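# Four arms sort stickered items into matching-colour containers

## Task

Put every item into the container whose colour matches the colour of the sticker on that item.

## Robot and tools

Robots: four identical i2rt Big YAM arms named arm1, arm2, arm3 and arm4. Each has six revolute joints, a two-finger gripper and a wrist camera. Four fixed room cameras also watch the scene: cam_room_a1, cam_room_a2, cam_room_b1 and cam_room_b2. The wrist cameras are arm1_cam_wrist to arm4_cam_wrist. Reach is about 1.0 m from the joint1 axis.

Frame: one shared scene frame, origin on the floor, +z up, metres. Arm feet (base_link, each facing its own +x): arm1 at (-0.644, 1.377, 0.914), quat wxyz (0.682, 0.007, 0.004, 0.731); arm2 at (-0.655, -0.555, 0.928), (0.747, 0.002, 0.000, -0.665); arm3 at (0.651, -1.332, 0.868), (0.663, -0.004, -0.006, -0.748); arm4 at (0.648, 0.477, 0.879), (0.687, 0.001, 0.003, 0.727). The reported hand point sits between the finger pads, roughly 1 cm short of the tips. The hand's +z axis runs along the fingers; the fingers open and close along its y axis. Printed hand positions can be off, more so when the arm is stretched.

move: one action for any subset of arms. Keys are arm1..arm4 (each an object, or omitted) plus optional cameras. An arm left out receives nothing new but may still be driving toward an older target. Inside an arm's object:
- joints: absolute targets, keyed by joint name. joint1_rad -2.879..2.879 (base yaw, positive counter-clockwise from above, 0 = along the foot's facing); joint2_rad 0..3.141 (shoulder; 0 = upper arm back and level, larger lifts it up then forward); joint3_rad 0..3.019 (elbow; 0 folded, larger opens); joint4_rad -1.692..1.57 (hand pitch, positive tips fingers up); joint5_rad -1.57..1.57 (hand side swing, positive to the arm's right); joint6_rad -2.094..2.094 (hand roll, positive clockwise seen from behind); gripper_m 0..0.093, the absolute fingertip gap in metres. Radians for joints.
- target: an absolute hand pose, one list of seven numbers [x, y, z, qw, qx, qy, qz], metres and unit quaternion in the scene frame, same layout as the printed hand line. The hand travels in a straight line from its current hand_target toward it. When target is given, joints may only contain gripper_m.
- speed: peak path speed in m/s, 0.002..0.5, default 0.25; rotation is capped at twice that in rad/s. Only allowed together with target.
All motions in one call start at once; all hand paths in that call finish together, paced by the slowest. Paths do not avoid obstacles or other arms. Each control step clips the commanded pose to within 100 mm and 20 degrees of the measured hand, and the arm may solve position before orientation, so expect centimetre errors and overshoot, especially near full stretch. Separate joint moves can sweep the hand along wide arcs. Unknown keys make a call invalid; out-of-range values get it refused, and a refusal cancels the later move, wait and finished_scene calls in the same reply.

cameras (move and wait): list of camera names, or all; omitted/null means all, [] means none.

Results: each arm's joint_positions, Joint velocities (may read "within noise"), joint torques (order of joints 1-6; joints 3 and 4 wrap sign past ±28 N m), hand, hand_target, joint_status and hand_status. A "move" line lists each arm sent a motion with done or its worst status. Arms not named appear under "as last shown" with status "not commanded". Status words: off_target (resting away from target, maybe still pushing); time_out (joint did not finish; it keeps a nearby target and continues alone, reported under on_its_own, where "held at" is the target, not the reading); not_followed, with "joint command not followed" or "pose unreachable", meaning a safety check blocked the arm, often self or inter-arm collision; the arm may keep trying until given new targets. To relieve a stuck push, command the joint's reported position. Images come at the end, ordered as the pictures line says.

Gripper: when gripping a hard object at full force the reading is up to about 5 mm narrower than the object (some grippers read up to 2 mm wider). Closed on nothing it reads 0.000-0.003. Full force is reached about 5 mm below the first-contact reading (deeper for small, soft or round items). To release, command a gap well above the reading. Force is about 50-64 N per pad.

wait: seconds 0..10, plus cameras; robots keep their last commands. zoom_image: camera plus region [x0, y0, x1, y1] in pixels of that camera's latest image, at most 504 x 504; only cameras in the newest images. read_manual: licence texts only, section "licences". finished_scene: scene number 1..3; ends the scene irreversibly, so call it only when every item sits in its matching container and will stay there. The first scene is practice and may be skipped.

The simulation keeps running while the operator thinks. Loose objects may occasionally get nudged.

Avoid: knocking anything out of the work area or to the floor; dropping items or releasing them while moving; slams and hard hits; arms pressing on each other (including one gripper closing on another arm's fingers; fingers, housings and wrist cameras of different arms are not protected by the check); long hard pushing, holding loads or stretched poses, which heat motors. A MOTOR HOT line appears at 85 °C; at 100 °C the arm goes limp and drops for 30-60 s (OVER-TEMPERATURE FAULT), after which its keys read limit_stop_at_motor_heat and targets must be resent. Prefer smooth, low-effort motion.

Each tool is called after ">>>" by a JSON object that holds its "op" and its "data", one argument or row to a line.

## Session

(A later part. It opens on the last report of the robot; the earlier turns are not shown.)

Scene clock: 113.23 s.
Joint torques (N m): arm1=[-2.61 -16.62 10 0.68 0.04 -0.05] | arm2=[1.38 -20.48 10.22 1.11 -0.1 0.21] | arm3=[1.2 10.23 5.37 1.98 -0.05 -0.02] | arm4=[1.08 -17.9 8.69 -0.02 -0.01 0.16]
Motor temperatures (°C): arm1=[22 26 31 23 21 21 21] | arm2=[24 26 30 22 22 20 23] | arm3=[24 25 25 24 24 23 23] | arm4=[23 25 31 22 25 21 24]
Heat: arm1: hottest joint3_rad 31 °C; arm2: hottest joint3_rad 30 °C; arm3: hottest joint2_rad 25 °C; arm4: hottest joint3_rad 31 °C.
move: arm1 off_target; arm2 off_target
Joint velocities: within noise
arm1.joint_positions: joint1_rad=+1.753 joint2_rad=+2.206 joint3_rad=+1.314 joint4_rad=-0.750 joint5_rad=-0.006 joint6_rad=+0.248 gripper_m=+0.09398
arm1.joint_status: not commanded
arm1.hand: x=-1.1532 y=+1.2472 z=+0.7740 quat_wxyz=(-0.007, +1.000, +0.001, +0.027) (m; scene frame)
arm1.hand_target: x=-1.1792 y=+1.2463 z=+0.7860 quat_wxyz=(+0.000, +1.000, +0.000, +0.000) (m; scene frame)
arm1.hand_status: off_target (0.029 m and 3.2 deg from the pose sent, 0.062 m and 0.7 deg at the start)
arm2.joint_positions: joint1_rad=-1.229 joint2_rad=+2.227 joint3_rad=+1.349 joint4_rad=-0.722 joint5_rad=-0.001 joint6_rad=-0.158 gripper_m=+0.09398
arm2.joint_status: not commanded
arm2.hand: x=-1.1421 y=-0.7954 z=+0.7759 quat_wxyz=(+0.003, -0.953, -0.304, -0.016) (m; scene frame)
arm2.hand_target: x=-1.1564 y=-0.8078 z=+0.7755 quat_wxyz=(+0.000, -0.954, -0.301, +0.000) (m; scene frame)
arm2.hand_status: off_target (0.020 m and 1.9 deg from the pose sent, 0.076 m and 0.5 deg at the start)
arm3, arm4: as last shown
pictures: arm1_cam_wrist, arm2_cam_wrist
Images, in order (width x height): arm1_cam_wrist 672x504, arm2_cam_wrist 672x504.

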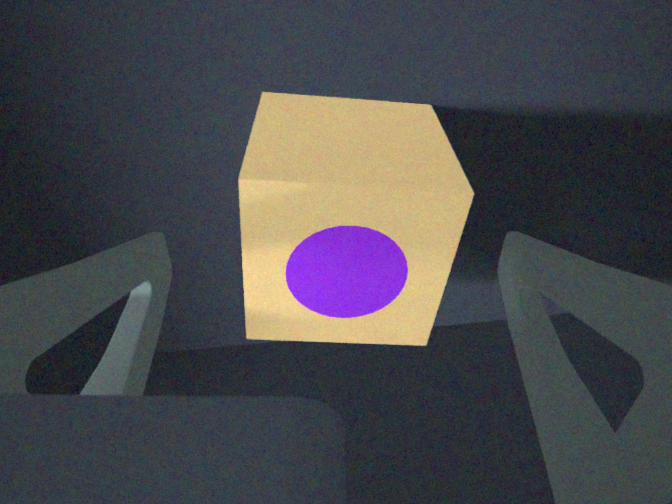

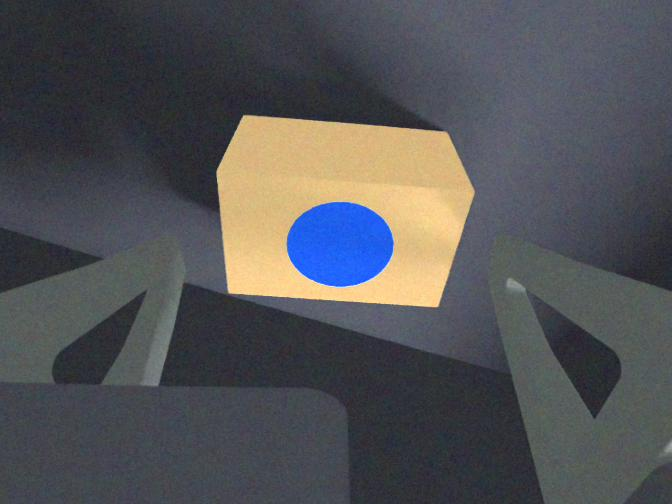

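>>> {"op": "move", "data": {
  "arm1": {"target":[-1.185,1.248,0.785,0,1,0,0],"joints":{"gripper_m":0.025}},
  "arm2": {"target":[-1.163,-0.812,0.77,0,0.954,0.301,0],"joints":{"gripper_m":0.035}},
  "cameras": ["arm1_cam_wrist","arm2_cam_wrist"]
}}

>>> {"op": "move", "data": {
  "arm1": {"target":[-1.12,1.25,1.2,0,1,0,0]},
  "arm2": {"target":[-1.10,-0.75,1.2,0,1,0,0]}
}}

Scene clock: 124.73 s.
Joint torques (N m): arm1=[-2.67 -15.97 10.55 0.59 0.06 -0.05] | arm2=[1.49 -18.73 10.47 1.01 -0.1 0.2] | arm3=[1.08 10.05 5.35 1.96 -0.05 -0.01] | arm4=[1.38 -18.02 8.62 0.02 0 0.16]
Motor temperatures (°C): arm1=[22 26 31 23 21 21 21] | arm2=[24 26 30 22 22 20 23] | arm3=[24 25 25 24 24 23 23] | arm4=[23 25 31 22 25 21 24]
Heat: arm1: hottest joint3_rad 31 °C; arm2: hottest joint3_rad 30 °C; arm3: hottest joint2_rad 25 °C; arm4: hottest joint3_rad 31 °C.
move: arm1 off_target; arm2 off_target
Joint velocities: within noise
arm1.joint_positions: joint1_rad=+1.747 joint2_rad=+2.206 joint3_rad=+1.327 joint4_rad=-0.750 joint5_rad=-0.006 joint6_rad=+0.242 gripper_m=+0.05206
arm1.joint_status: gripper_m off_target (ended at +0.05209, target +0.02500)
arm1.hand: x=-1.1607 y=+1.2484 z=+0.7771 quat_wxyz=(-0.006, +1.000, +0.001, +0.021) (m; scene frame)
arm1.hand_target: x=-1.1842 y=+1.2484 z=+0.7858 quat_wxyz=(+0.000, +1.000, +0.000, +0.000) (m; scene frame)
arm1.hand_status: off_target (0.026 m and 2.5 deg from the pose sent, 0.034 m and 3.2 deg at the start)
arm2.joint_positions: joint1_rad=-1.228 joint2_rad=+2.228 joint3_rad=+1.377 joint4_rad=-0.722 joint5_rad=-0.001 joint6_rad=-0.157 gripper_m=+0.03511
arm2.joint_status: all done
arm2.hand: x=-1.1549 y=-0.8022 z=+0.7821 quat_wxyz=(+0.001, -0.953, -0.303, -0.003) (m; scene frame)
arm2.hand_target: x=-1.1623 y=-0.8117 z=+0.7703 quat_wxyz=(+0.000, -0.954, -0.301, +0.000) (m; scene frame)
arm2.hand_status: off_target (0.018 m and 0.5 deg from the pose sent, 0.027 m and 1.9 deg at the start)
arm3, arm4: as last shown
pictures: arm1_cam_wrist, arm2_cam_wrist
Images, in order (width x height): arm1_cam_wrist 672x504, arm2_cam_wrist 672x504.

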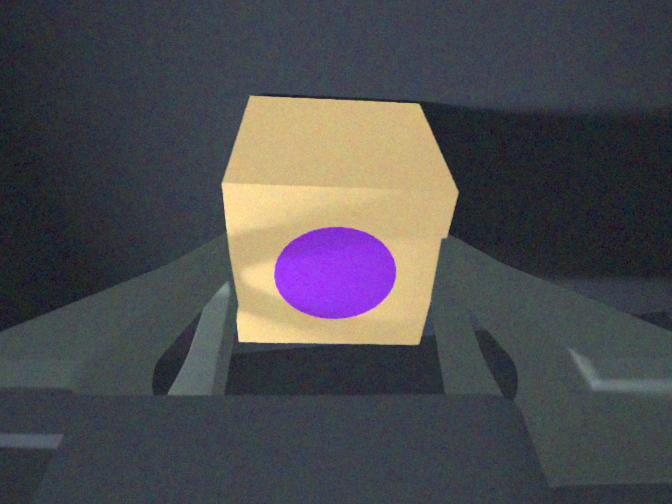

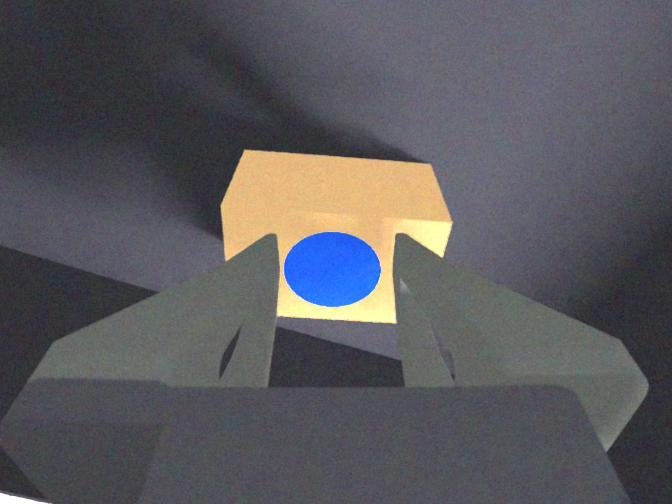

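Scene clock: 127.27 s.
Joint torques (N m): arm1=[-0.38 -13.27 14.95 0.09 0.01 0.13] | arm2=[0.09 -15.62 14.63 0.17 -0.03 0.22] | arm3=[1.26 9.93 5.34 1.94 -0.06 -0.01] | arm4=[1.49 -17.55 8.65 0.01 0.02 0.19]
Motor temperatures (°C): arm1=[22 26 31 23 21 21 21] | arm2=[24 26 31 22 22 20 23] | arm3=[24 25 25 24 24 23 23] | arm4=[23 25 31 22 25 21 24]
Heat: arm1: hottest joint3_rad 31 °C; arm2: hottest joint3_rad 31 °C; arm3: hottest joint2_rad 25 °C; arm4: hottest joint3_rad 31 °C.
move: arm1 off_target; arm2 off_target
Joint velocities: within noise
arm1.joint_positions: joint1_rad=+1.747 joint2_rad=+1.657 joint3_rad=+1.649 joint4_rad=-1.630 joint5_rad=-0.006 joint6_rad=+0.248 gripper_m=+0.05207
arm1.joint_status: not commanded
arm1.hand: x=-1.1125 y=+1.2579 z=+1.1747 quat_wxyz=(-0.007, +1.000, -0.002, +0.025) (m; scene frame)
arm1.hand_target: x=-1.1189 y=+1.2504 z=+1.1997 quat_wxyz=(+0.000, +1.000, +0.000, +0.000) (m; scene frame)
arm1.hand_status: off_target (0.028 m and 3.0 deg from the pose sent, 0.425 m and 2.5 deg at the start)
arm2.joint_positions: joint1_rad=-1.268 joint2_rad=+1.594 joint3_rad=+1.590 joint4_rad=-1.587 joint5_rad=-0.001 joint6_rad=+0.397 gripper_m=+0.03511
arm2.joint_status: not commanded
arm2.hand: x=-1.0899 y=-0.7497 z=+1.1871 quat_wxyz=(+0.005, -1.000, -0.012, -0.010) (m; scene frame)
arm2.hand_target: x=-1.0995 y=-0.7498 z=+1.1999 quat_wxyz=(+0.000, -1.000, +0.000, +0.000) (m; scene frame)
arm2.hand_status: off_target (0.016 m and 1.9 deg from the pose sent, 0.425 m and 35.3 deg at the start)
arm3, arm4: as last shown
pictures: arm1_cam_wrist, arm2_cam_wrist, arm3_cam_wrist, arm4_cam_wrist, cam_room_a1, cam_room_a2, cam_room_b1, cam_room_b2
Images, in order (width x height): arm1_cam_wrist 672x504, arm2_cam_wrist 672x504, arm3_cam_wrist 672x504, arm4_cam_wrist 672x504, cam_room_a1 672x504, cam_room_a2 672x504, cam_room_b1 672x504, cam_room_b2 672x504.

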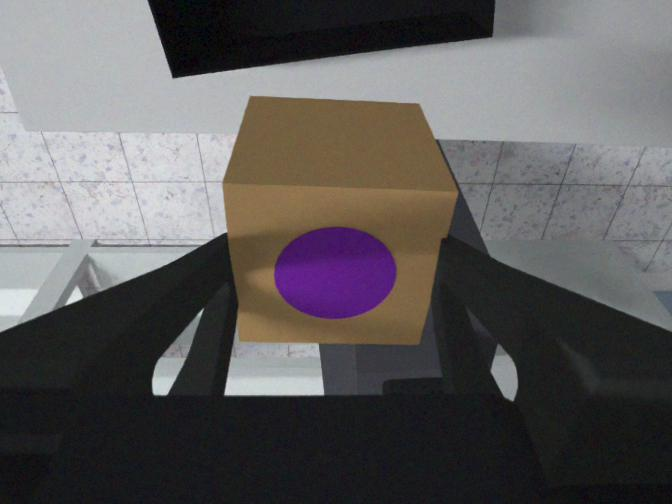

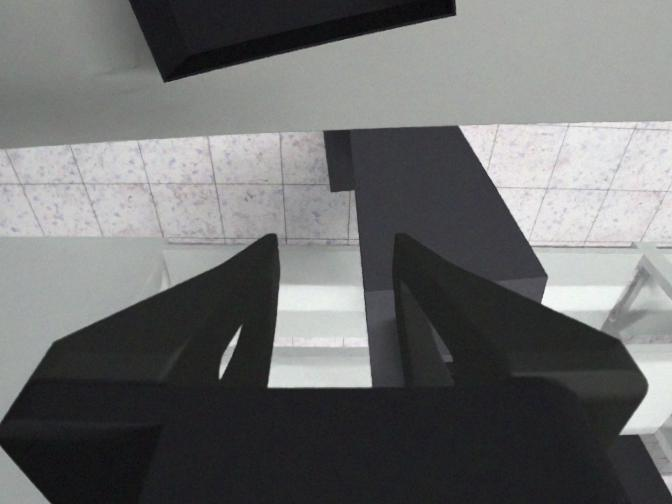

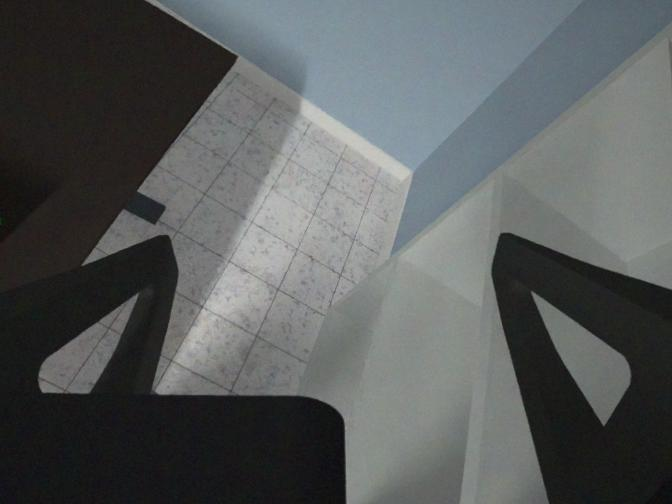

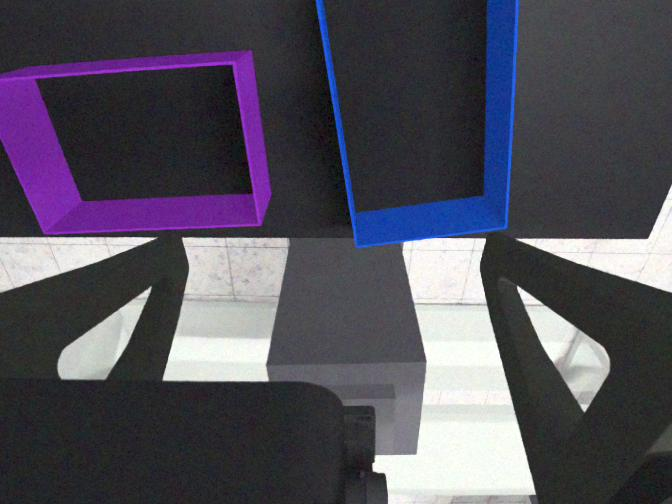

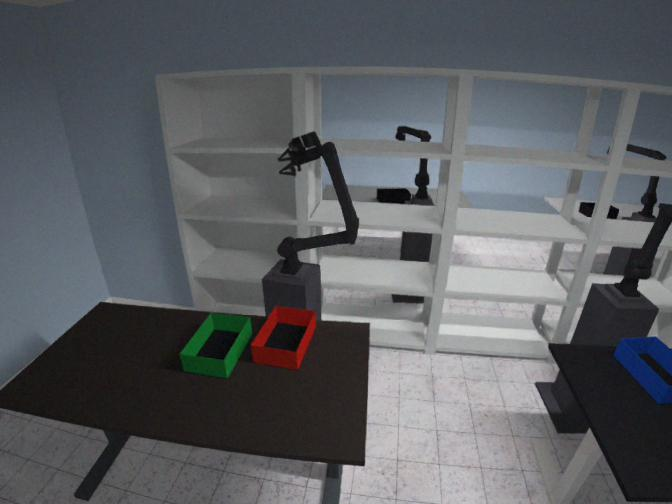

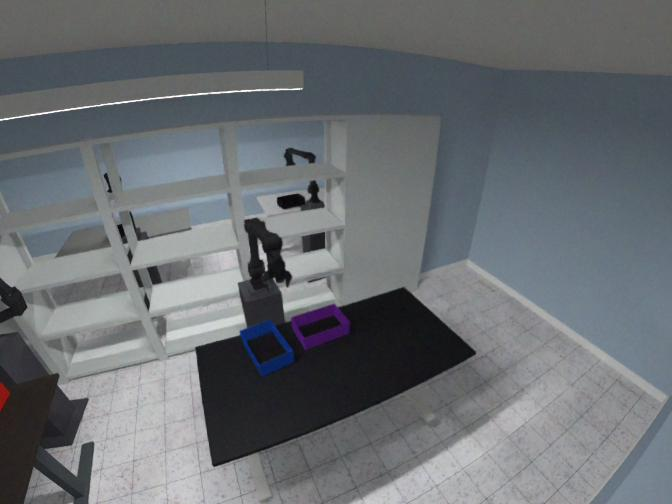

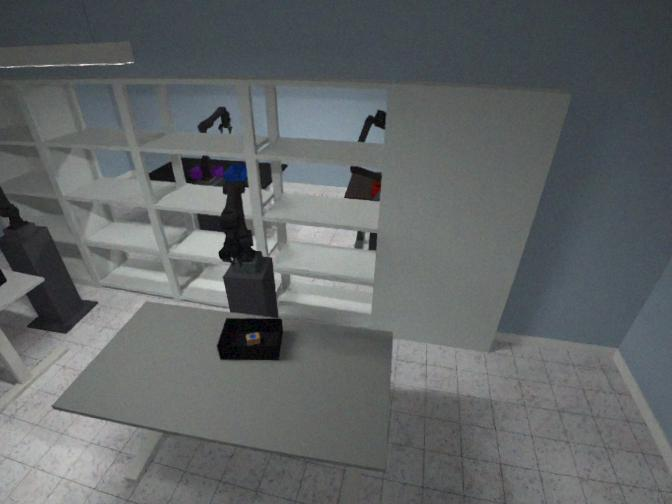

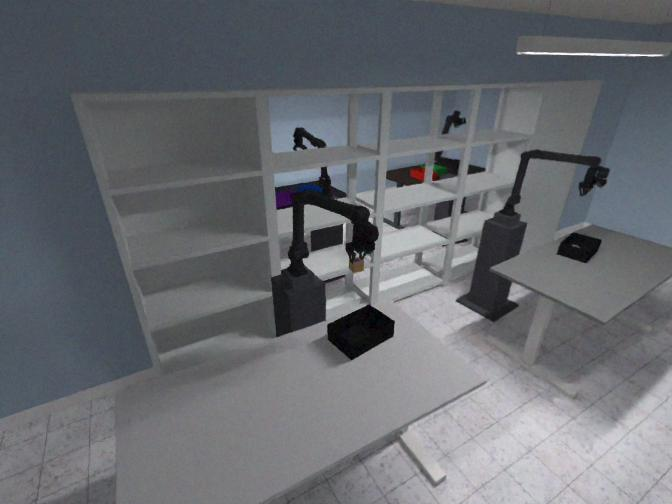

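>>> {"op": "move", "data": {
  "arm1": {"target":[-1.18,1.248,0.83,0,1,0,0]},
  "arm2": {"target":[-1.12,-0.782,0.88,-0.0778,-0.9212,-0.2905,0.2468],"joints":{"gripper_m":0.093}},
  "cameras": []
}}

>>> {"op": "move", "data": {
  "arm1": {"target":[-1.175,1.248,0.792,0,1,0,0],"speed":0.08},
  "arm2": {"target":[-1.152,-0.802,0.75,-0.0778,-0.9212,-0.2905,0.2468]},
  "cameras": ["arm1_cam_wrist","arm2_cam_wrist"]
}}

Scene clock: 170.93 s.
Joint torques (N m): arm1=[-2.55 -17.38 8.62 0.73 0.02 -0.05] | arm2=[0.67 -14.97 7.05 2.51 -0.26 -0.07] | arm3=[1.38 10.05 5.33 1.96 -0.04 0] | arm4=[1.08 -17.67 8.81 0.03 -0.04 0.17]
Motor temperatures (°C): arm1=[22 27 36 23 21 21 22] | arm2=[24 26 34 22 22 20 23] | arm3=[24 25 25 24 24 23 23] | arm4=[23 26 32 22 25 21 24]
Heat: arm1: hottest joint3_rad 36 °C; arm2: hottest joint3_rad 34 °C; arm3: hottest joint2_rad 25 °C; arm4: hottest joint3_rad 32 °C.
move: arm1 off_target; arm2 done
Joint velocities: within noise
arm1.joint_positions: joint1_rad=+1.747 joint2_rad=+2.132 joint3_rad=+1.343 joint4_rad=-0.835 joint5_rad=-0.006 joint6_rad=+0.244 gripper_m=+0.05207
arm1.joint_status: not commanded
arm1.hand: x=-1.1658 y=+1.2469 z=+0.8199 quat_wxyz=(-0.005, +1.000, +0.000, +0.019) (m; scene frame)
arm1.hand_target: x=-1.1797 y=+1.2482 z=+0.8302 quat_wxyz=(+0.000, +1.000, +0.000, +0.000) (m; scene frame)
arm1.hand_status: off_target (0.017 m and 2.2 deg from the pose sent, 0.351 m and 3.0 deg at the start)
arm2.joint_positions: joint1_rad=-1.265 joint2_rad=+1.801 joint3_rad=+0.852 joint4_rad=-0.101 joint5_rad=-0.092 joint6_rad=-0.147 gripper_m=+0.09289
arm2.joint_status: all done
arm2.hand: x=-1.1218 y=-0.7822 z=+0.8870 quat_wxyz=(-0.078, -0.923, -0.283, +0.247) (m; scene frame)
arm2.hand_target: x=-1.1200 y=-0.7819 z=+0.8801 quat_wxyz=(-0.078, -0.921, -0.290, +0.247) (m; scene frame)
arm2.hand_status: done (0.007 m and 0.9 deg from the pose sent, 0.310 m and 45.7 deg at the start)
arm3, arm4: as last shown
pictures: none
No camera images: "cameras" was empty.

Scene clock: 172.20 s.
Joint torques (N m): arm1=[-2.2 -16.73 7.24 0.95 0.03 -0.02] | arm2=[1.55 -17.2 6.64 2.29 0.03 -0.05] | arm3=[1.32 9.99 5.35 1.96 -0.05 -0.01] | arm4=[1.2 -17.79 8.68 0.06 0.01 0.16]
Motor temperatures (°C): arm1=[22 27 35 23 21 21 22] | arm2=[24 26 34 22 22 20 23] | arm3=[24 25 25 24 24 23 23] | arm4=[23 26 32 22 25 21 24]
Heat: arm1: hottest joint3_rad 35 °C; arm2: hottest joint3_rad 34 °C; arm3: hottest joint2_rad 25 °C; arm4: hottest joint3_rad 32 °C.
move: arm1 done; arm2 done
Joint velocities: within noise
arm1.joint_positions: joint1_rad=+1.747 joint2_rad=+2.177 joint3_rad=+1.334 joint4_rad=-0.754 joint5_rad=-0.006 joint6_rad=+0.244 gripper_m=+0.05207
arm1.joint_status: not commanded
arm1.hand: x=-1.1705 y=+1.2459 z=+0.7941 quat_wxyz=(-0.002, +1.000, +0.000, +0.005) (m; scene frame)
arm1.hand_target: x=-1.1750 y=+1.2481 z=+0.7920 quat_wxyz=(+0.000, +1.000, +0.000, +0.000) (m; scene frame)
arm1.hand_status: done (0.005 m and 0.6 deg from the pose sent, 0.030 m and 2.2 deg at the start)
arm2.joint_positions: joint1_rad=-1.263 joint2_rad=+2.182 joint3_rad=+0.968 joint4_rad=+0.155 joint5_rad=-0.093 joint6_rad=-0.139 gripper_m=+0.09289
arm2.joint_status: not commanded
arm2.hand: x=-1.1481 y=-0.7948 z=+0.7564 quat_wxyz=(-0.079, -0.925, -0.281, +0.243) (m; scene frame)
arm2.hand_target: x=-1.1517 y=-0.8018 z=+0.7502 quat_wxyz=(-0.078, -0.921, -0.290, +0.247) (m; scene frame)
arm2.hand_status: done (0.010 m and 1.3 deg from the pose sent, 0.142 m and 0.8 deg at the start)
arm3: as last shown
arm4.joint_positions: joint1_rad=-1.595 joint2_rad=+1.734 joint3_rad=+1.941 joint4_rad=-1.674 joint5_rad=+0.001 joint6_rad=+0.025 gripper_m=+0.09404
arm4.joint_status: not commanded
arm4.hand: x=+1.1989 y=+0.4953 z=+1.2035 quat_wxyz=(-0.050, +0.003, -0.999, +0.001) (m; scene frame)
arm4.hand_target: x=+1.1997 y=+0.4999 z=+1.1993 quat_wxyz=(-0.043, +0.000, -0.999, -0.001) (m; scene frame)
arm4.hand_status: not commanded
pictures: arm1_cam_wrist, arm2_cam_wrist
Images, in order (width x height): arm1_cam_wrist 672x504, arm2_cam_wrist 672x504.

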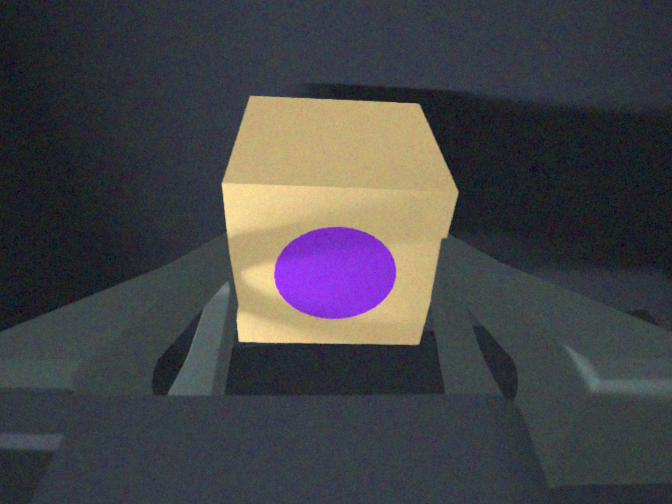

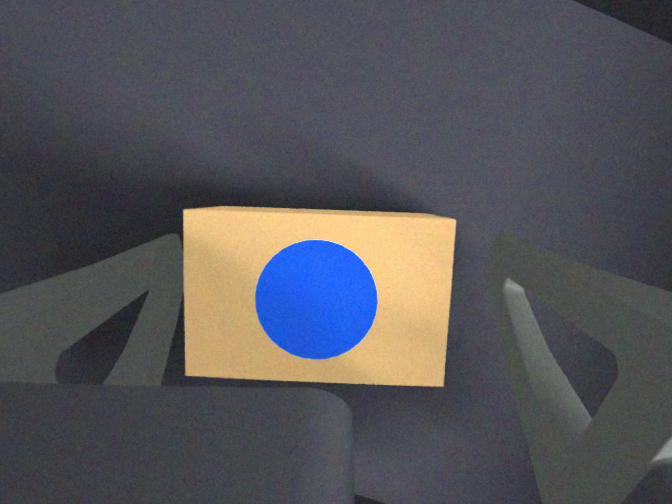

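>>> {"op": "move", "data": {
  "arm1": {"target":[-1.175,1.248,0.776,0,1,0,0],"speed":0.05},
  "arm2": {"joints":{"gripper_m":0.04}},
  "cameras": ["arm2_cam_wrist"]
}}

>>> {"op": "move", "data": {
  "arm1": {"joints":{"gripper_m":0.093}},
  "arm2": {"target":[-1.10,-0.77,0.95,-0.0778,-0.9212,-0.2905,0.2468]},
  "cameras": ["arm2_cam_wrist"]
}}

>>> {"op": "move", "data": {
  "arm1": {"target":[-1.14,1.248,0.90,0,-0.9659,0,0.2588]},
  "cameras": []
}}

>>> {"op": "move", "data": {
  "arm1": {"target":[-1.174,1.248,0.772,0,-0.9659,0,0.2588]},
  "cameras": ["arm1_cam_wrist"]
}}

Scene clock: 178.37 s.
Joint torques (N m): arm1=[-2.67 -15.56 7.24 0.92 0 -0.03] | arm2=[1.49 -17.03 6.67 2.28 -0.01 -0.06] | arm3=[1.38 10.17 5.34 1.95 -0.05 -0.01] | arm4=[1.2 -17.9 8.69 0.05 -0.03 0.17]
Motor temperatures (°C): arm1=[22 27 35 23 21 21 22] | arm2=[24 27 33 22 22 20 23] | arm3=[24 25 25 24 24 23 23] | arm4=[23 26 32 22 25 21 24]
Heat: arm1: hottest joint3_rad 35 °C; arm2: hottest joint3_rad 33 °C; arm3: hottest joint2_rad 25 °C; arm4: hottest joint3_rad 32 °C.
move: arm1 done; arm2 off_target
Joint velocities: within noise
arm1.joint_positions: joint1_rad=+1.747 joint2_rad=+2.205 joint3_rad=+1.334 joint4_rad=-0.724 joint5_rad=-0.006 joint6_rad=+0.244 gripper_m=+0.05207
arm1.joint_status: not commanded
arm1.hand: x=-1.1705 y=+1.2459 z=+0.7793 quat_wxyz=(-0.001, +1.000, +0.000, +0.005) (m; scene frame)
arm1.hand_target: x=-1.1750 y=+1.2481 z=+0.7761 quat_wxyz=(+0.000, +1.000, +0.000, +0.000) (m; scene frame)
arm1.hand_status: done (0.006 m and 0.6 deg from the pose sent, 0.019 m and 0.6 deg at the start)
arm2.joint_positions: joint1_rad=-1.263 joint2_rad=+2.182 joint3_rad=+0.968 joint4_rad=+0.155 joint5_rad=-0.092 joint6_rad=-0.140 gripper_m=+0.06905
arm2.joint_status: gripper_m off_target (ended at +0.06908, target +0.04000)
arm2.hand: x=-1.1481 y=-0.7948 z=+0.7564 quat_wxyz=(-0.079, -0.925, -0.281, +0.243) (m; scene frame)
arm2.hand_target: x=-1.1517 y=-0.8018 z=+0.7502 quat_wxyz=(-0.078, -0.921, -0.290, +0.247) (m; scene frame)
arm2.hand_status: not commanded
arm3, arm4: as last shown
pictures: arm2_cam_wrist
Images, in order (width x height): arm2_cam_wrist 672x504.

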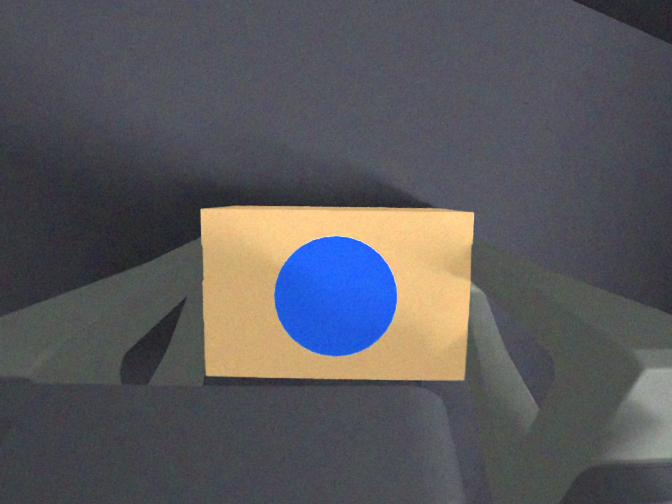

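Scene clock: 179.90 s.
Joint torques (N m): arm1=[-3.02 -15.97 7.27 0.81 0.05 -0.03] | arm2=[-0.03 -13.8 8.18 1.31 -0.26 -0.07] | arm3=[1.26 10.11 5.33 1.96 -0.05 0] | arm4=[1.32 -17.79 8.64 0.01 0 0.18]
Motor temperatures (°C): arm1=[22 27 35 23 21 21 22] | arm2=[24 27 32 22 22 20 23] | arm3=[24 25 25 24 24 23 23] | arm4=[23 26 32 22 25 21 24]
Heat: arm1: hottest joint3_rad 35 °C; arm2: hottest joint3_rad 32 °C; arm3: hottest joint2_rad 25 °C; arm4: hottest joint3_rad 32 °C.
move: arm1 done; arm2 off_target
Joint velocities: within noise
arm1.joint_positions: joint1_rad=+1.747 joint2_rad=+2.205 joint3_rad=+1.334 joint4_rad=-0.724 joint5_rad=-0.006 joint6_rad=+0.244 gripper_m=+0.09297
arm1.joint_status: all done
arm1.hand: x=-1.1705 y=+1.2459 z=+0.7793 quat_wxyz=(-0.001, +1.000, +0.000, +0.005) (m; scene frame)
arm1.hand_target: x=-1.1750 y=+1.2481 z=+0.7761 quat_wxyz=(+0.000, +1.000, +0.000, +0.000) (m; scene frame)
arm1.hand_status: not commanded
arm2.joint_positions: joint1_rad=-1.263 joint2_rad=+1.597 joint3_rad=+0.828 joint4_rad=-0.254 joint5_rad=-0.096 joint6_rad=-0.154 gripper_m=+0.06905
arm2.joint_status: not commanded
arm2.hand: x=-1.1057 y=-0.7769 z=+0.9590 quat_wxyz=(-0.081, -0.918, -0.287, +0.260) (m; scene frame)
arm2.hand_target: x=-1.0999 y=-0.7700 z=+0.9501 quat_wxyz=(-0.078, -0.921, -0.290, +0.247) (m; scene frame)
arm2.hand_status: off_target (0.013 m and 1.6 deg from the pose sent, 0.201 m and 1.3 deg at the start)
arm3, arm4: as last shown
pictures: arm2_cam_wrist
Images, in order (width x height): arm2_cam_wrist 672x504.

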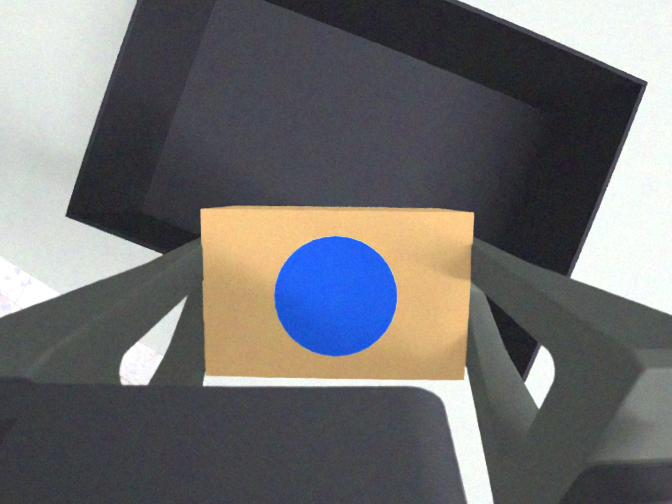

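Scene clock: 181.57 s.
Joint torques (N m): arm1=[-1.85 -12.04 7.45 1.84 0.19 0.12] | arm2=[-0.03 -13.86 8.16 1.33 -0.26 -0.07] | arm3=[1.26 10.11 5.34 1.96 -0.06 -0.01] | arm4=[1.08 -17.85 8.66 -0.03 -0.04 0.18]
Motor temperatures (°C): arm1=[22 27 34 23 21 21 22] | arm2=[24 27 32 22 22 20 23] | arm3=[24 25 25 24 24 23 23] | arm4=[23 26 32 22 25 21 24]
Heat: arm1: hottest joint3_rad 34 °C; arm2: hottest joint3_rad 32 °C; arm3: hottest joint2_rad 25 °C; arm4: hottest joint3_rad 32 °C.
move: arm1 off_target
Joint velocities: within noise
arm1.joint_positions: joint1_rad=+1.797 joint2_rad=+1.765 joint3_rad=+0.861 joint4_rad=-0.211 joint5_rad=+0.142 joint6_rad=+0.261 gripper_m=+0.09297
arm1.joint_status: not commanded
arm1.hand: x=-1.1350 y=+1.2543 z=+0.8910 quat_wxyz=(-0.006, +0.970, +0.000, -0.244) (m; scene frame)
arm1.hand_target: x=-1.1399 y=+1.2480 z=+0.9000 quat_wxyz=(+0.000, +0.966, +0.000, -0.259) (m; scene frame)
arm1.hand_status: off_target (0.012 m and 1.9 deg from the pose sent, 0.125 m and 30.5 deg at the start)
arm2, arm4: as last shown
arm3.joint_positions: joint1_rad=+0.075 joint2_rad=+0.276 joint3_rad=+1.523 joint4_rad=-1.599 joint5_rad=-0.185 joint6_rad=-0.597 gripper_m=+0.09396
arm3.joint_status: not commanded
arm3.hand: x=+0.6803 y=-1.3506 z=+1.4452 quat_wxyz=(-0.326, -0.350, -0.735, +0.481) (m; scene frame)
arm3.hand_target: x=+0.6804 y=-1.3484 z=+1.4507 quat_wxyz=(-0.328, -0.347, -0.731, +0.487) (m; scene frame)
arm3.hand_status: not commanded
pictures: none
No camera images: "cameras" was empty.

Scene clock: 182.87 s.
Joint torques (N m): arm1=[-3.08 -14.21 7.2 1.77 0.06 -0.06] | arm2=[0.03 -13.98 8.16 1.31 -0.25 -0.07] | arm3=[1.44 10.17 5.35 1.94 -0.05 -0.01] | arm4=[1.26 -17.9 8.77 -0.01 0.01 0.17]
Motor temperatures (°C): arm1=[22 27 34 23 21 21 22] | arm2=[24 27 32 22 22 20 23] | arm3=[24 25 25 24 24 23 23] | arm4=[23 26 32 22 25 21 24]
Heat: arm1: hottest joint3_rad 34 °C; arm2: hottest joint3_rad 32 °C; arm3: hottest joint2_rad 25 °C; arm4: hottest joint3_rad 32 °C.
move: arm1 off_target
Joint velocities: within noise
arm1.joint_positions: joint1_rad=+1.797 joint2_rad=+2.129 joint3_rad=+0.923 joint4_rad=+0.072 joint5_rad=+0.137 joint6_rad=+0.258 gripper_m=+0.09297
arm1.joint_status: not commanded
arm1.hand: x=-1.1506 y=+1.2496 z=+0.7592 quat_wxyz=(-0.006, +0.972, +0.003, -0.234) (m; scene frame)
arm1.hand_target: x=-1.1734 y=+1.2482 z=+0.7728 quat_wxyz=(+0.000, +0.966, +0.000, -0.259) (m; scene frame)
arm1.hand_status: off_target (0.027 m and 3.0 deg from the pose sent, 0.125 m and 1.9 deg at the start)
arm2, arm3, arm4: as last shown
pictures: arm1_cam_wrist
Images, in order (width x height): arm1_cam_wrist 672x504.

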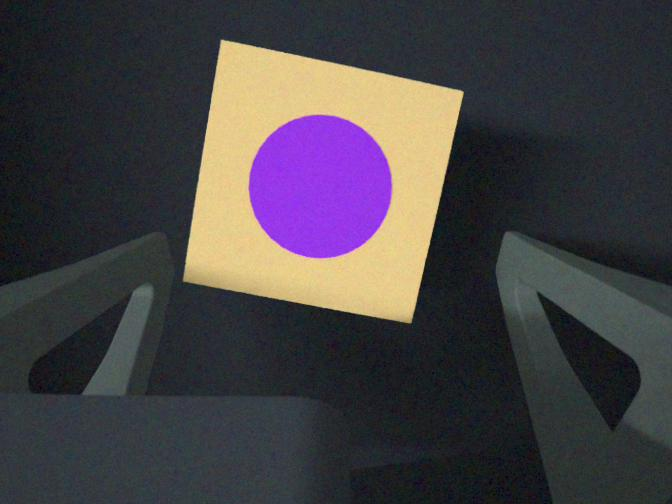

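>>> {"op": "move", "data": {
  "arm1": {"target":[-1.196,1.245,0.787,0.0248,-0.9615,0.0925,0.2576]},
  "cameras": ["arm1_cam_wrist"]
}}

>>> {"op": "move", "data": {
  "arm1": {"joints":{"gripper_m":0.03}},
  "cameras": ["arm1_cam_wrist"]
}}

>>> {"op": "move", "data": {
  "arm1": {"target":[-1.10,1.26,0.98,0,-0.9659,0,0.2588]},
  "cameras": ["arm1_cam_wrist"]
}}

Scene clock: 189.07 s.
Joint torques (N m): arm1=[-0.91 -15.79 8.16 0.69 0.31 0.1] | arm2=[0.09 -13.92 8.16 1.33 -0.26 -0.07] | arm3=[1.08 10.05 5.38 1.98 -0.05 -0.01] | arm4=[1.03 -17.85 8.61 -0.01 -0.03 0.19]
Motor temperatures (°C): arm1=[22 27 34 23 21 21 22] | arm2=[24 27 31 22 22 20 23] | arm3=[24 25 25 24 24 23 23] | arm4=[23 26 32 22 25 21 24]
Heat: arm1: hottest joint3_rad 34 °C; arm2: hottest joint3_rad 31 °C; arm3: hottest joint2_rad 25 °C; arm4: hottest joint3_rad 32 °C.
move: arm1 off_target
Joint velocities: within noise
arm1.joint_positions: joint1_rad=+1.799 joint2_rad=+2.129 joint3_rad=+1.013 joint4_rad=-0.028 joint5_rad=+0.233 joint6_rad=+0.437 gripper_m=+0.09297
arm1.joint_status: not commanded
arm1.hand: x=-1.1815 y=+1.2557 z=+0.7751 quat_wxyz=(-0.031, +0.965, -0.092, -0.245) (m; scene frame)
arm1.hand_target: x=-1.1956 y=+1.2451 z=+0.7874 quat_wxyz=(-0.025, +0.961, -0.093, -0.258) (m; scene frame)
arm1.hand_status: off_target (0.022 m and 1.7 deg from the pose sent, 0.054 m and 11.5 deg at the start)
arm2, arm3, arm4: as last shown
pictures: arm1_cam_wrist
Images, in order (width x height): arm1_cam_wrist 672x504.

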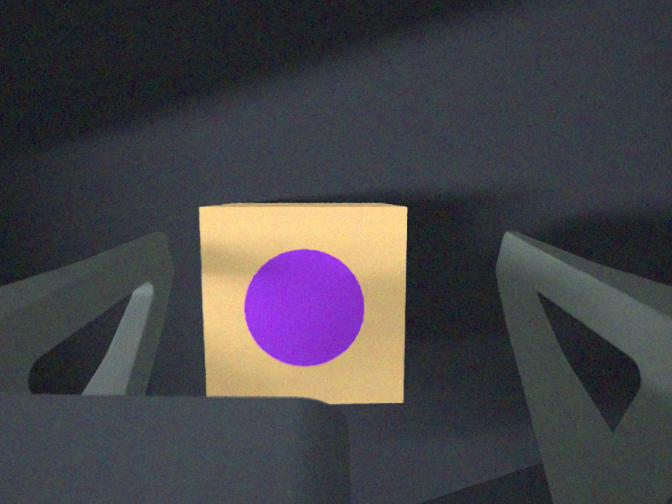

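Scene clock: 189.70 s.
Joint torques (N m): arm1=[-1.03 -15.38 8.23 0.77 0.18 0.1] | arm2=[0.09 -13.8 8.16 1.32 -0.25 -0.07] | arm3=[1.38 10.11 5.35 1.99 -0.05 -0.01] | arm4=[1.44 -17.85 8.66 -0.01 -0.02 0.16]
Motor temperatures (°C): arm1=[22 27 34 23 21 21 22] | arm2=[24 27 31 22 22 20 23] | arm3=[24 25 25 24 24 23 23] | arm4=[23 26 32 22 25 21 24]
Heat: arm1: hottest joint3_rad 34 °C; arm2: hottest joint3_rad 31 °C; arm3: hottest joint2_rad 25 °C; arm4: hottest joint3_rad 32 °C.
move: arm1 off_target
Joint velocities: within noise
arm1.joint_positions: joint1_rad=+1.800 joint2_rad=+2.129 joint3_rad=+1.013 joint4_rad=-0.028 joint5_rad=+0.235 joint6_rad=+0.438 gripper_m=+0.05204
arm1.joint_status: gripper_m off_target (ended at +0.05206, target +0.03000)
arm1.hand: x=-1.1813 y=+1.2556 z=+0.7751 quat_wxyz=(-0.032, +0.965, -0.093, -0.245) (m; scene frame)
arm1.hand_target: x=-1.1956 y=+1.2449 z=+0.7874 quat_wxyz=(-0.024, +0.961, -0.092, -0.258) (m; scene frame)
arm1.hand_status: not commanded
arm2, arm3, arm4: as last shown
pictures: arm1_cam_wrist
Images, in order (width x height): arm1_cam_wrist 672x504.

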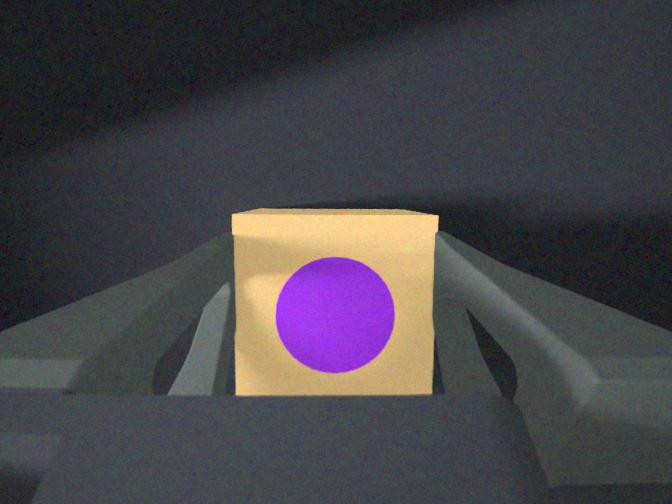

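Scene clock: 191.27 s.
Joint torques (N m): arm1=[-1.32 -9.41 9.4 1.02 0.11 -0.07] | arm2=[-0.09 -13.8 8.16 1.33 -0.25 -0.07] | arm3=[1.26 9.93 5.37 1.94 -0.04 -0.01] | arm4=[1.55 -18.37 8.66 0.05 0.02 0.14]
Motor temperatures (°C): arm1=[22 27 33 23 21 21 22] | arm2=[24 27 31 22 22 20 23] | arm3=[24 25 25 24 24 23 23] | arm4=[23 26 32 22 25 21 24]
Heat: arm1: hottest joint3_rad 33 °C; arm2: hottest joint3_rad 31 °C; arm3: hottest joint2_rad 25 °C; arm4: hottest joint3_rad 32 °C.
move: arm1 done
Joint velocities: within noise
arm1.joint_positions: joint1_rad=+1.800 joint2_rad=+1.490 joint3_rad=+0.808 joint4_rad=-0.397 joint5_rad=+0.145 joint6_rad=+0.277 gripper_m=+0.05204
arm1.joint_status: not commanded
arm1.hand: x=-1.1003 y=+1.2631 z=+0.9786 quat_wxyz=(+0.000, +0.965, -0.007, -0.261) (m; scene frame)
arm1.hand_target: x=-1.0999 y=+1.2600 z=+0.9800 quat_wxyz=(+0.000, +0.966, +0.000, -0.259) (m; scene frame)
arm1.hand_status: done (0.003 m and 0.8 deg from the pose sent, 0.221 m and 11.4 deg at the start)
arm2, arm3, arm4: as last shown
pictures: arm1_cam_wrist
Images, in order (width x height): arm1_cam_wrist 672x504.

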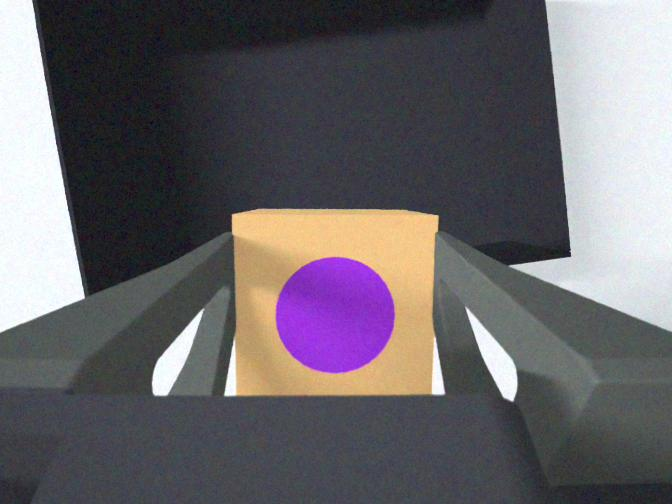

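>>> {"op": "move", "data": {
  "arm1": {"joints":{"joint2_rad":1.0,"joint3_rad":1.1,"joint4_rad":-1.15}},
  "arm2": {"joints":{"joint2_rad":1.0,"joint3_rad":1.1,"joint4_rad":-1.15}},
  "arm4": {"joints":{"joint2_rad":1.0,"joint3_rad":1.2,"joint4_rad":-0.7}},
  "cameras": []
}}

>>> {"op": "move", "data": {
  "arm1": {"joints":{"joint1_rad":-2.28,"joint5_rad":0,"joint6_rad":0}},
  "arm2": {"joints":{"joint1_rad":2.25,"joint5_rad":0,"joint6_rad":0}},
  "arm4": {"joints":{"joint1_rad":0.92,"joint5_rad":0,"joint6_rad":0}}
}}

Scene clock: 201.53 s.
Joint torques (N m): arm1=[-1.2 -3.25 12.64 0.95 0.14 -0.03] | arm2=[-0.03 -6.18 12.64 1.32 -0.23 -0.07] | arm3=[1.26 10.05 5.31 1.98 -0.05 -0.01] | arm4=[1.38 -6.36 9.55 1.95 0.01 0.15]
Motor temperatures (°C): arm1=[22 27 33 23 21 21 22] | arm2=[24 27 31 22 22 20 24] | arm3=[24 25 25 24 24 23 23] | arm4=[23 26 32 22 25 21 24]
Heat: arm1: hottest joint3_rad 33 °C; arm2: hottest joint3_rad 31 °C; arm3: hottest joint2_rad 25 °C; arm4: hottest joint3_rad 32 °C.
move: arm1 done; arm2 done; arm4 done
Joint velocities: within noise
arm1.joint_positions: joint1_rad=+1.800 joint2_rad=+1.003 joint3_rad=+1.086 joint4_rad=-1.141 joint5_rad=+0.144 joint6_rad=+0.276 gripper_m=+0.05204
arm1.joint_status: all done
arm1.hand: x=-1.0056 y=+1.2902 z=+1.2248 quat_wxyz=(+0.004, +0.963, -0.007, -0.270) (m; scene frame)
arm1.hand_target: x=-1.0051 y=+1.2879 z=+1.2317 quat_wxyz=(+0.005, +0.962, -0.001, -0.273) (m; scene frame)
arm1.hand_status: not commanded
arm2.joint_positions: joint1_rad=-1.263 joint2_rad=+0.989 joint3_rad=+1.092 joint4_rad=-1.138 joint5_rad=-0.096 joint6_rad=-0.154 gripper_m=+0.06905
arm2.joint_status: all done
arm2.hand: x=-0.9913 y=-0.7259 z=+1.2399 quat_wxyz=(-0.081, -0.920, -0.288, +0.255) (m; scene frame)
arm2.hand_target: x=-0.9933 y=-0.7236 z=+1.2385 quat_wxyz=(-0.078, -0.921, -0.290, +0.248) (m; scene frame)
arm2.hand_status: not commanded
arm3: as last shown
arm4.joint_positions: joint1_rad=-1.595 joint2_rad=+0.989 joint3_rad=+1.202 joint4_rad=-0.718 joint5_rad=+0.001 joint6_rad=+0.025 gripper_m=+0.09404
arm4.joint_status: all done
arm4.hand: x=+1.1087 y=+0.4929 z=+1.3228 quat_wxyz=(-0.506, +0.003, -0.863, -0.013) (m; scene frame)
arm4.hand_target: x=+1.1142 y=+0.4969 z=+1.3207 quat_wxyz=(-0.508, +0.001, -0.861, -0.019) (m; scene frame)
arm4.hand_status: not commanded
pictures: none
No camera images: "cameras" was empty.

Scene clock: 204.53 s.
Joint torques (N m): arm1=[-1.38 -3.6 12.93 1.31 0.01 0.05] | arm2=[0.73 -7.82 12.63 1.25 0.1 0.18] | arm3=[1.26 10.23 5.31 1.95 -0.05 0] | arm4=[1.14 -7.59 9.57 1.92 0.13 -0.12]
Motor temperatures (°C): arm1=[22 27 33 23 22 22 22] | arm2=[24 27 31 22 22 20 24] | arm3=[24 25 25 24 24 23 23] | arm4=[23 26 32 22 25 21 24]
Heat: arm1: hottest joint3_rad 33 °C; arm2: hottest joint3_rad 31 °C; arm3: hottest joint2_rad 25 °C; arm4: hottest joint3_rad 32 °C.
move: arm1 done; arm2 done; arm4 done
Joint velocities: within noise
arm1.joint_positions: joint1_rad=-2.287 joint2_rad=+1.005 joint3_rad=+1.080 joint4_rad=-1.152 joint5_rad=+0.001 joint6_rad=-0.008 gripper_m=+0.05206
arm1.joint_status: all done
arm1.hand: x=-0.3414 y=+1.1508 z=+1.2077 quat_wxyz=(-0.224, -0.304, -0.922, +0.080) (m; scene frame)
arm1.hand_target: x=-0.3371 y=+1.1509 z=+1.2194 quat_wxyz=(-0.237, -0.304, -0.919, +0.082) (m; scene frame)
arm1.hand_status: not commanded
arm2.joint_positions: joint1_rad=+2.250 joint2_rad=+1.004 joint3_rad=+1.092 joint4_rad=-1.138 joint5_rad=-0.003 joint6_rad=-0.012 gripper_m=+0.06915
arm2.joint_status: all done
arm2.hand: x=-0.3906 y=-0.2856 z=+1.2363 quat_wxyz=(-0.239, +0.380, -0.888, -0.101) (m; scene frame)
arm2.hand_target: x=-0.3918 y=-0.2873 z=+1.2404 quat_wxyz=(-0.239, +0.374, -0.890, -0.101) (m; scene frame)
arm2.hand_status: not commanded
arm3: as last shown
arm4.joint_positions: joint1_rad=+0.921 joint2_rad=+1.003 joint3_rad=+1.202 joint4_rad=-0.714 joint5_rad=-0.002 joint6_rad=+0.012 gripper_m=+0.09407
arm4.joint_status: all done
arm4.hand: x=+0.2654 y=+0.7385 z=+1.3205 quat_wxyz=(-0.142, +0.824, -0.258, -0.484) (m; scene frame)
arm4.hand_target: x=+0.2652 y=+0.7393 z=+1.3239 quat_wxyz=(-0.147, +0.822, -0.253, -0.489) (m; scene frame)
arm4.hand_status: not commanded
pictures: arm1_cam_wrist, arm2_cam_wrist, arm3_cam_wrist, arm4_cam_wrist, cam_room_a1, cam_room_a2, cam_room_b1, cam_room_b2
Images, in order (width x height): arm1_cam_wrist 672x504, arm2_cam_wrist 672x504, arm3_cam_wrist 672x504, arm4_cam_wrist 672x504, cam_room_a1 672x504, cam_room_a2 672x504, cam_room_b1 672x504, cam_room_b2 672x504.

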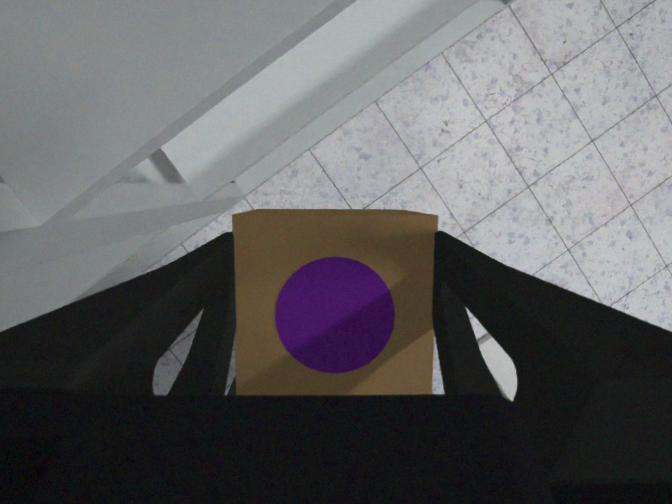

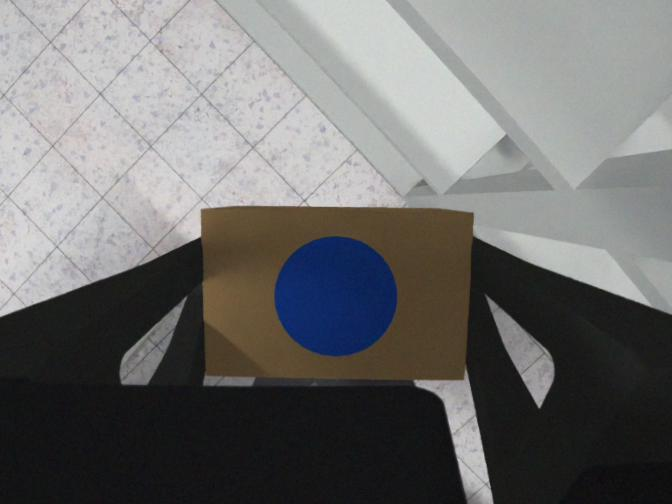

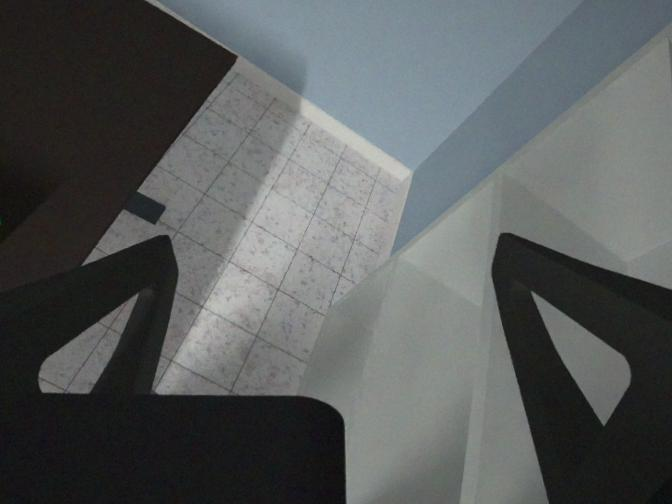

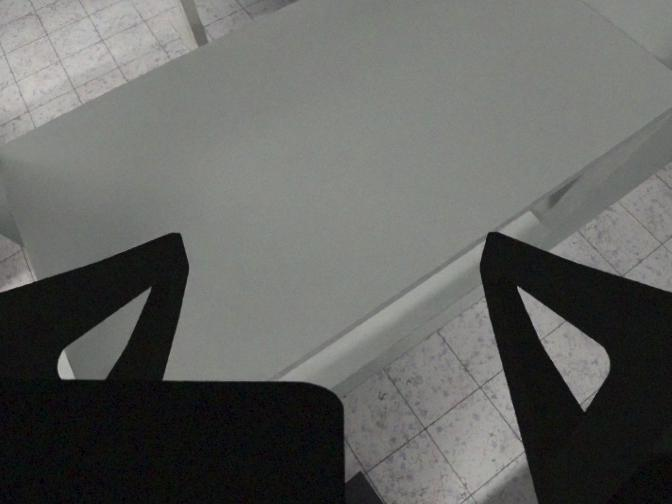

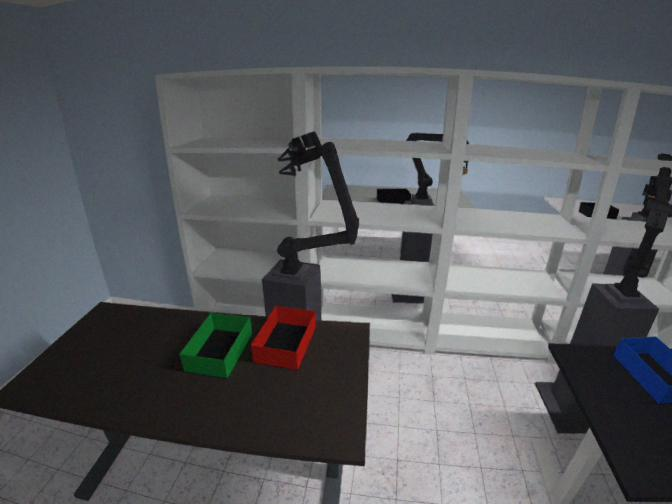

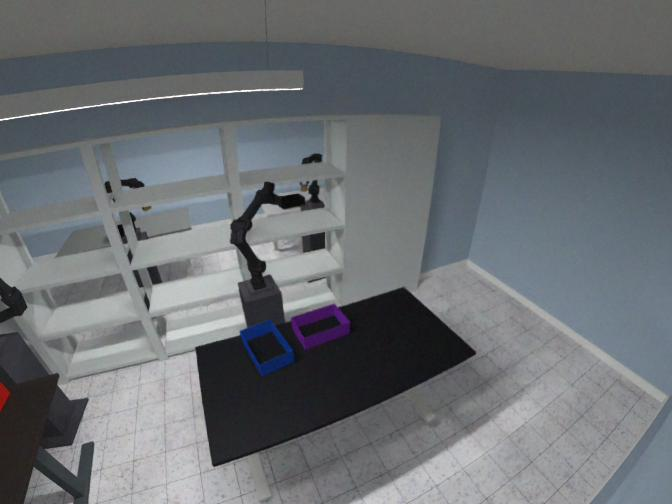

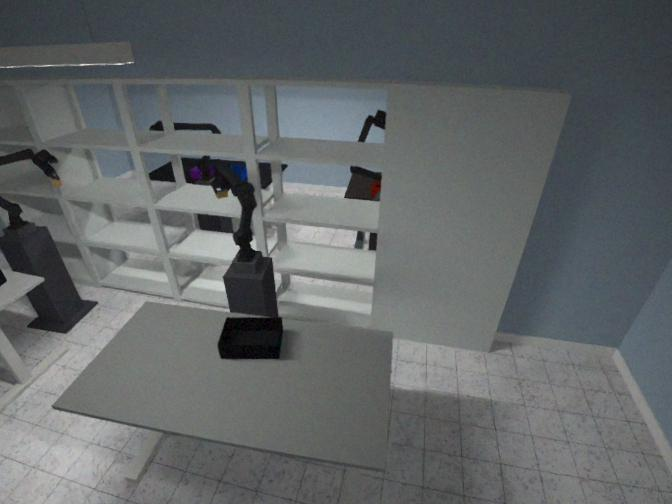

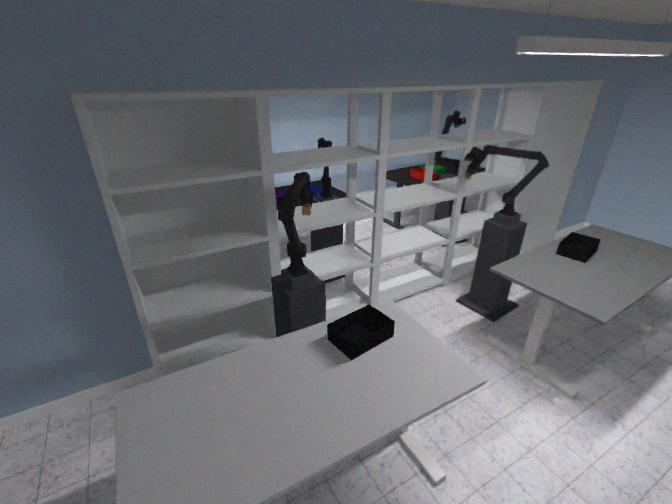

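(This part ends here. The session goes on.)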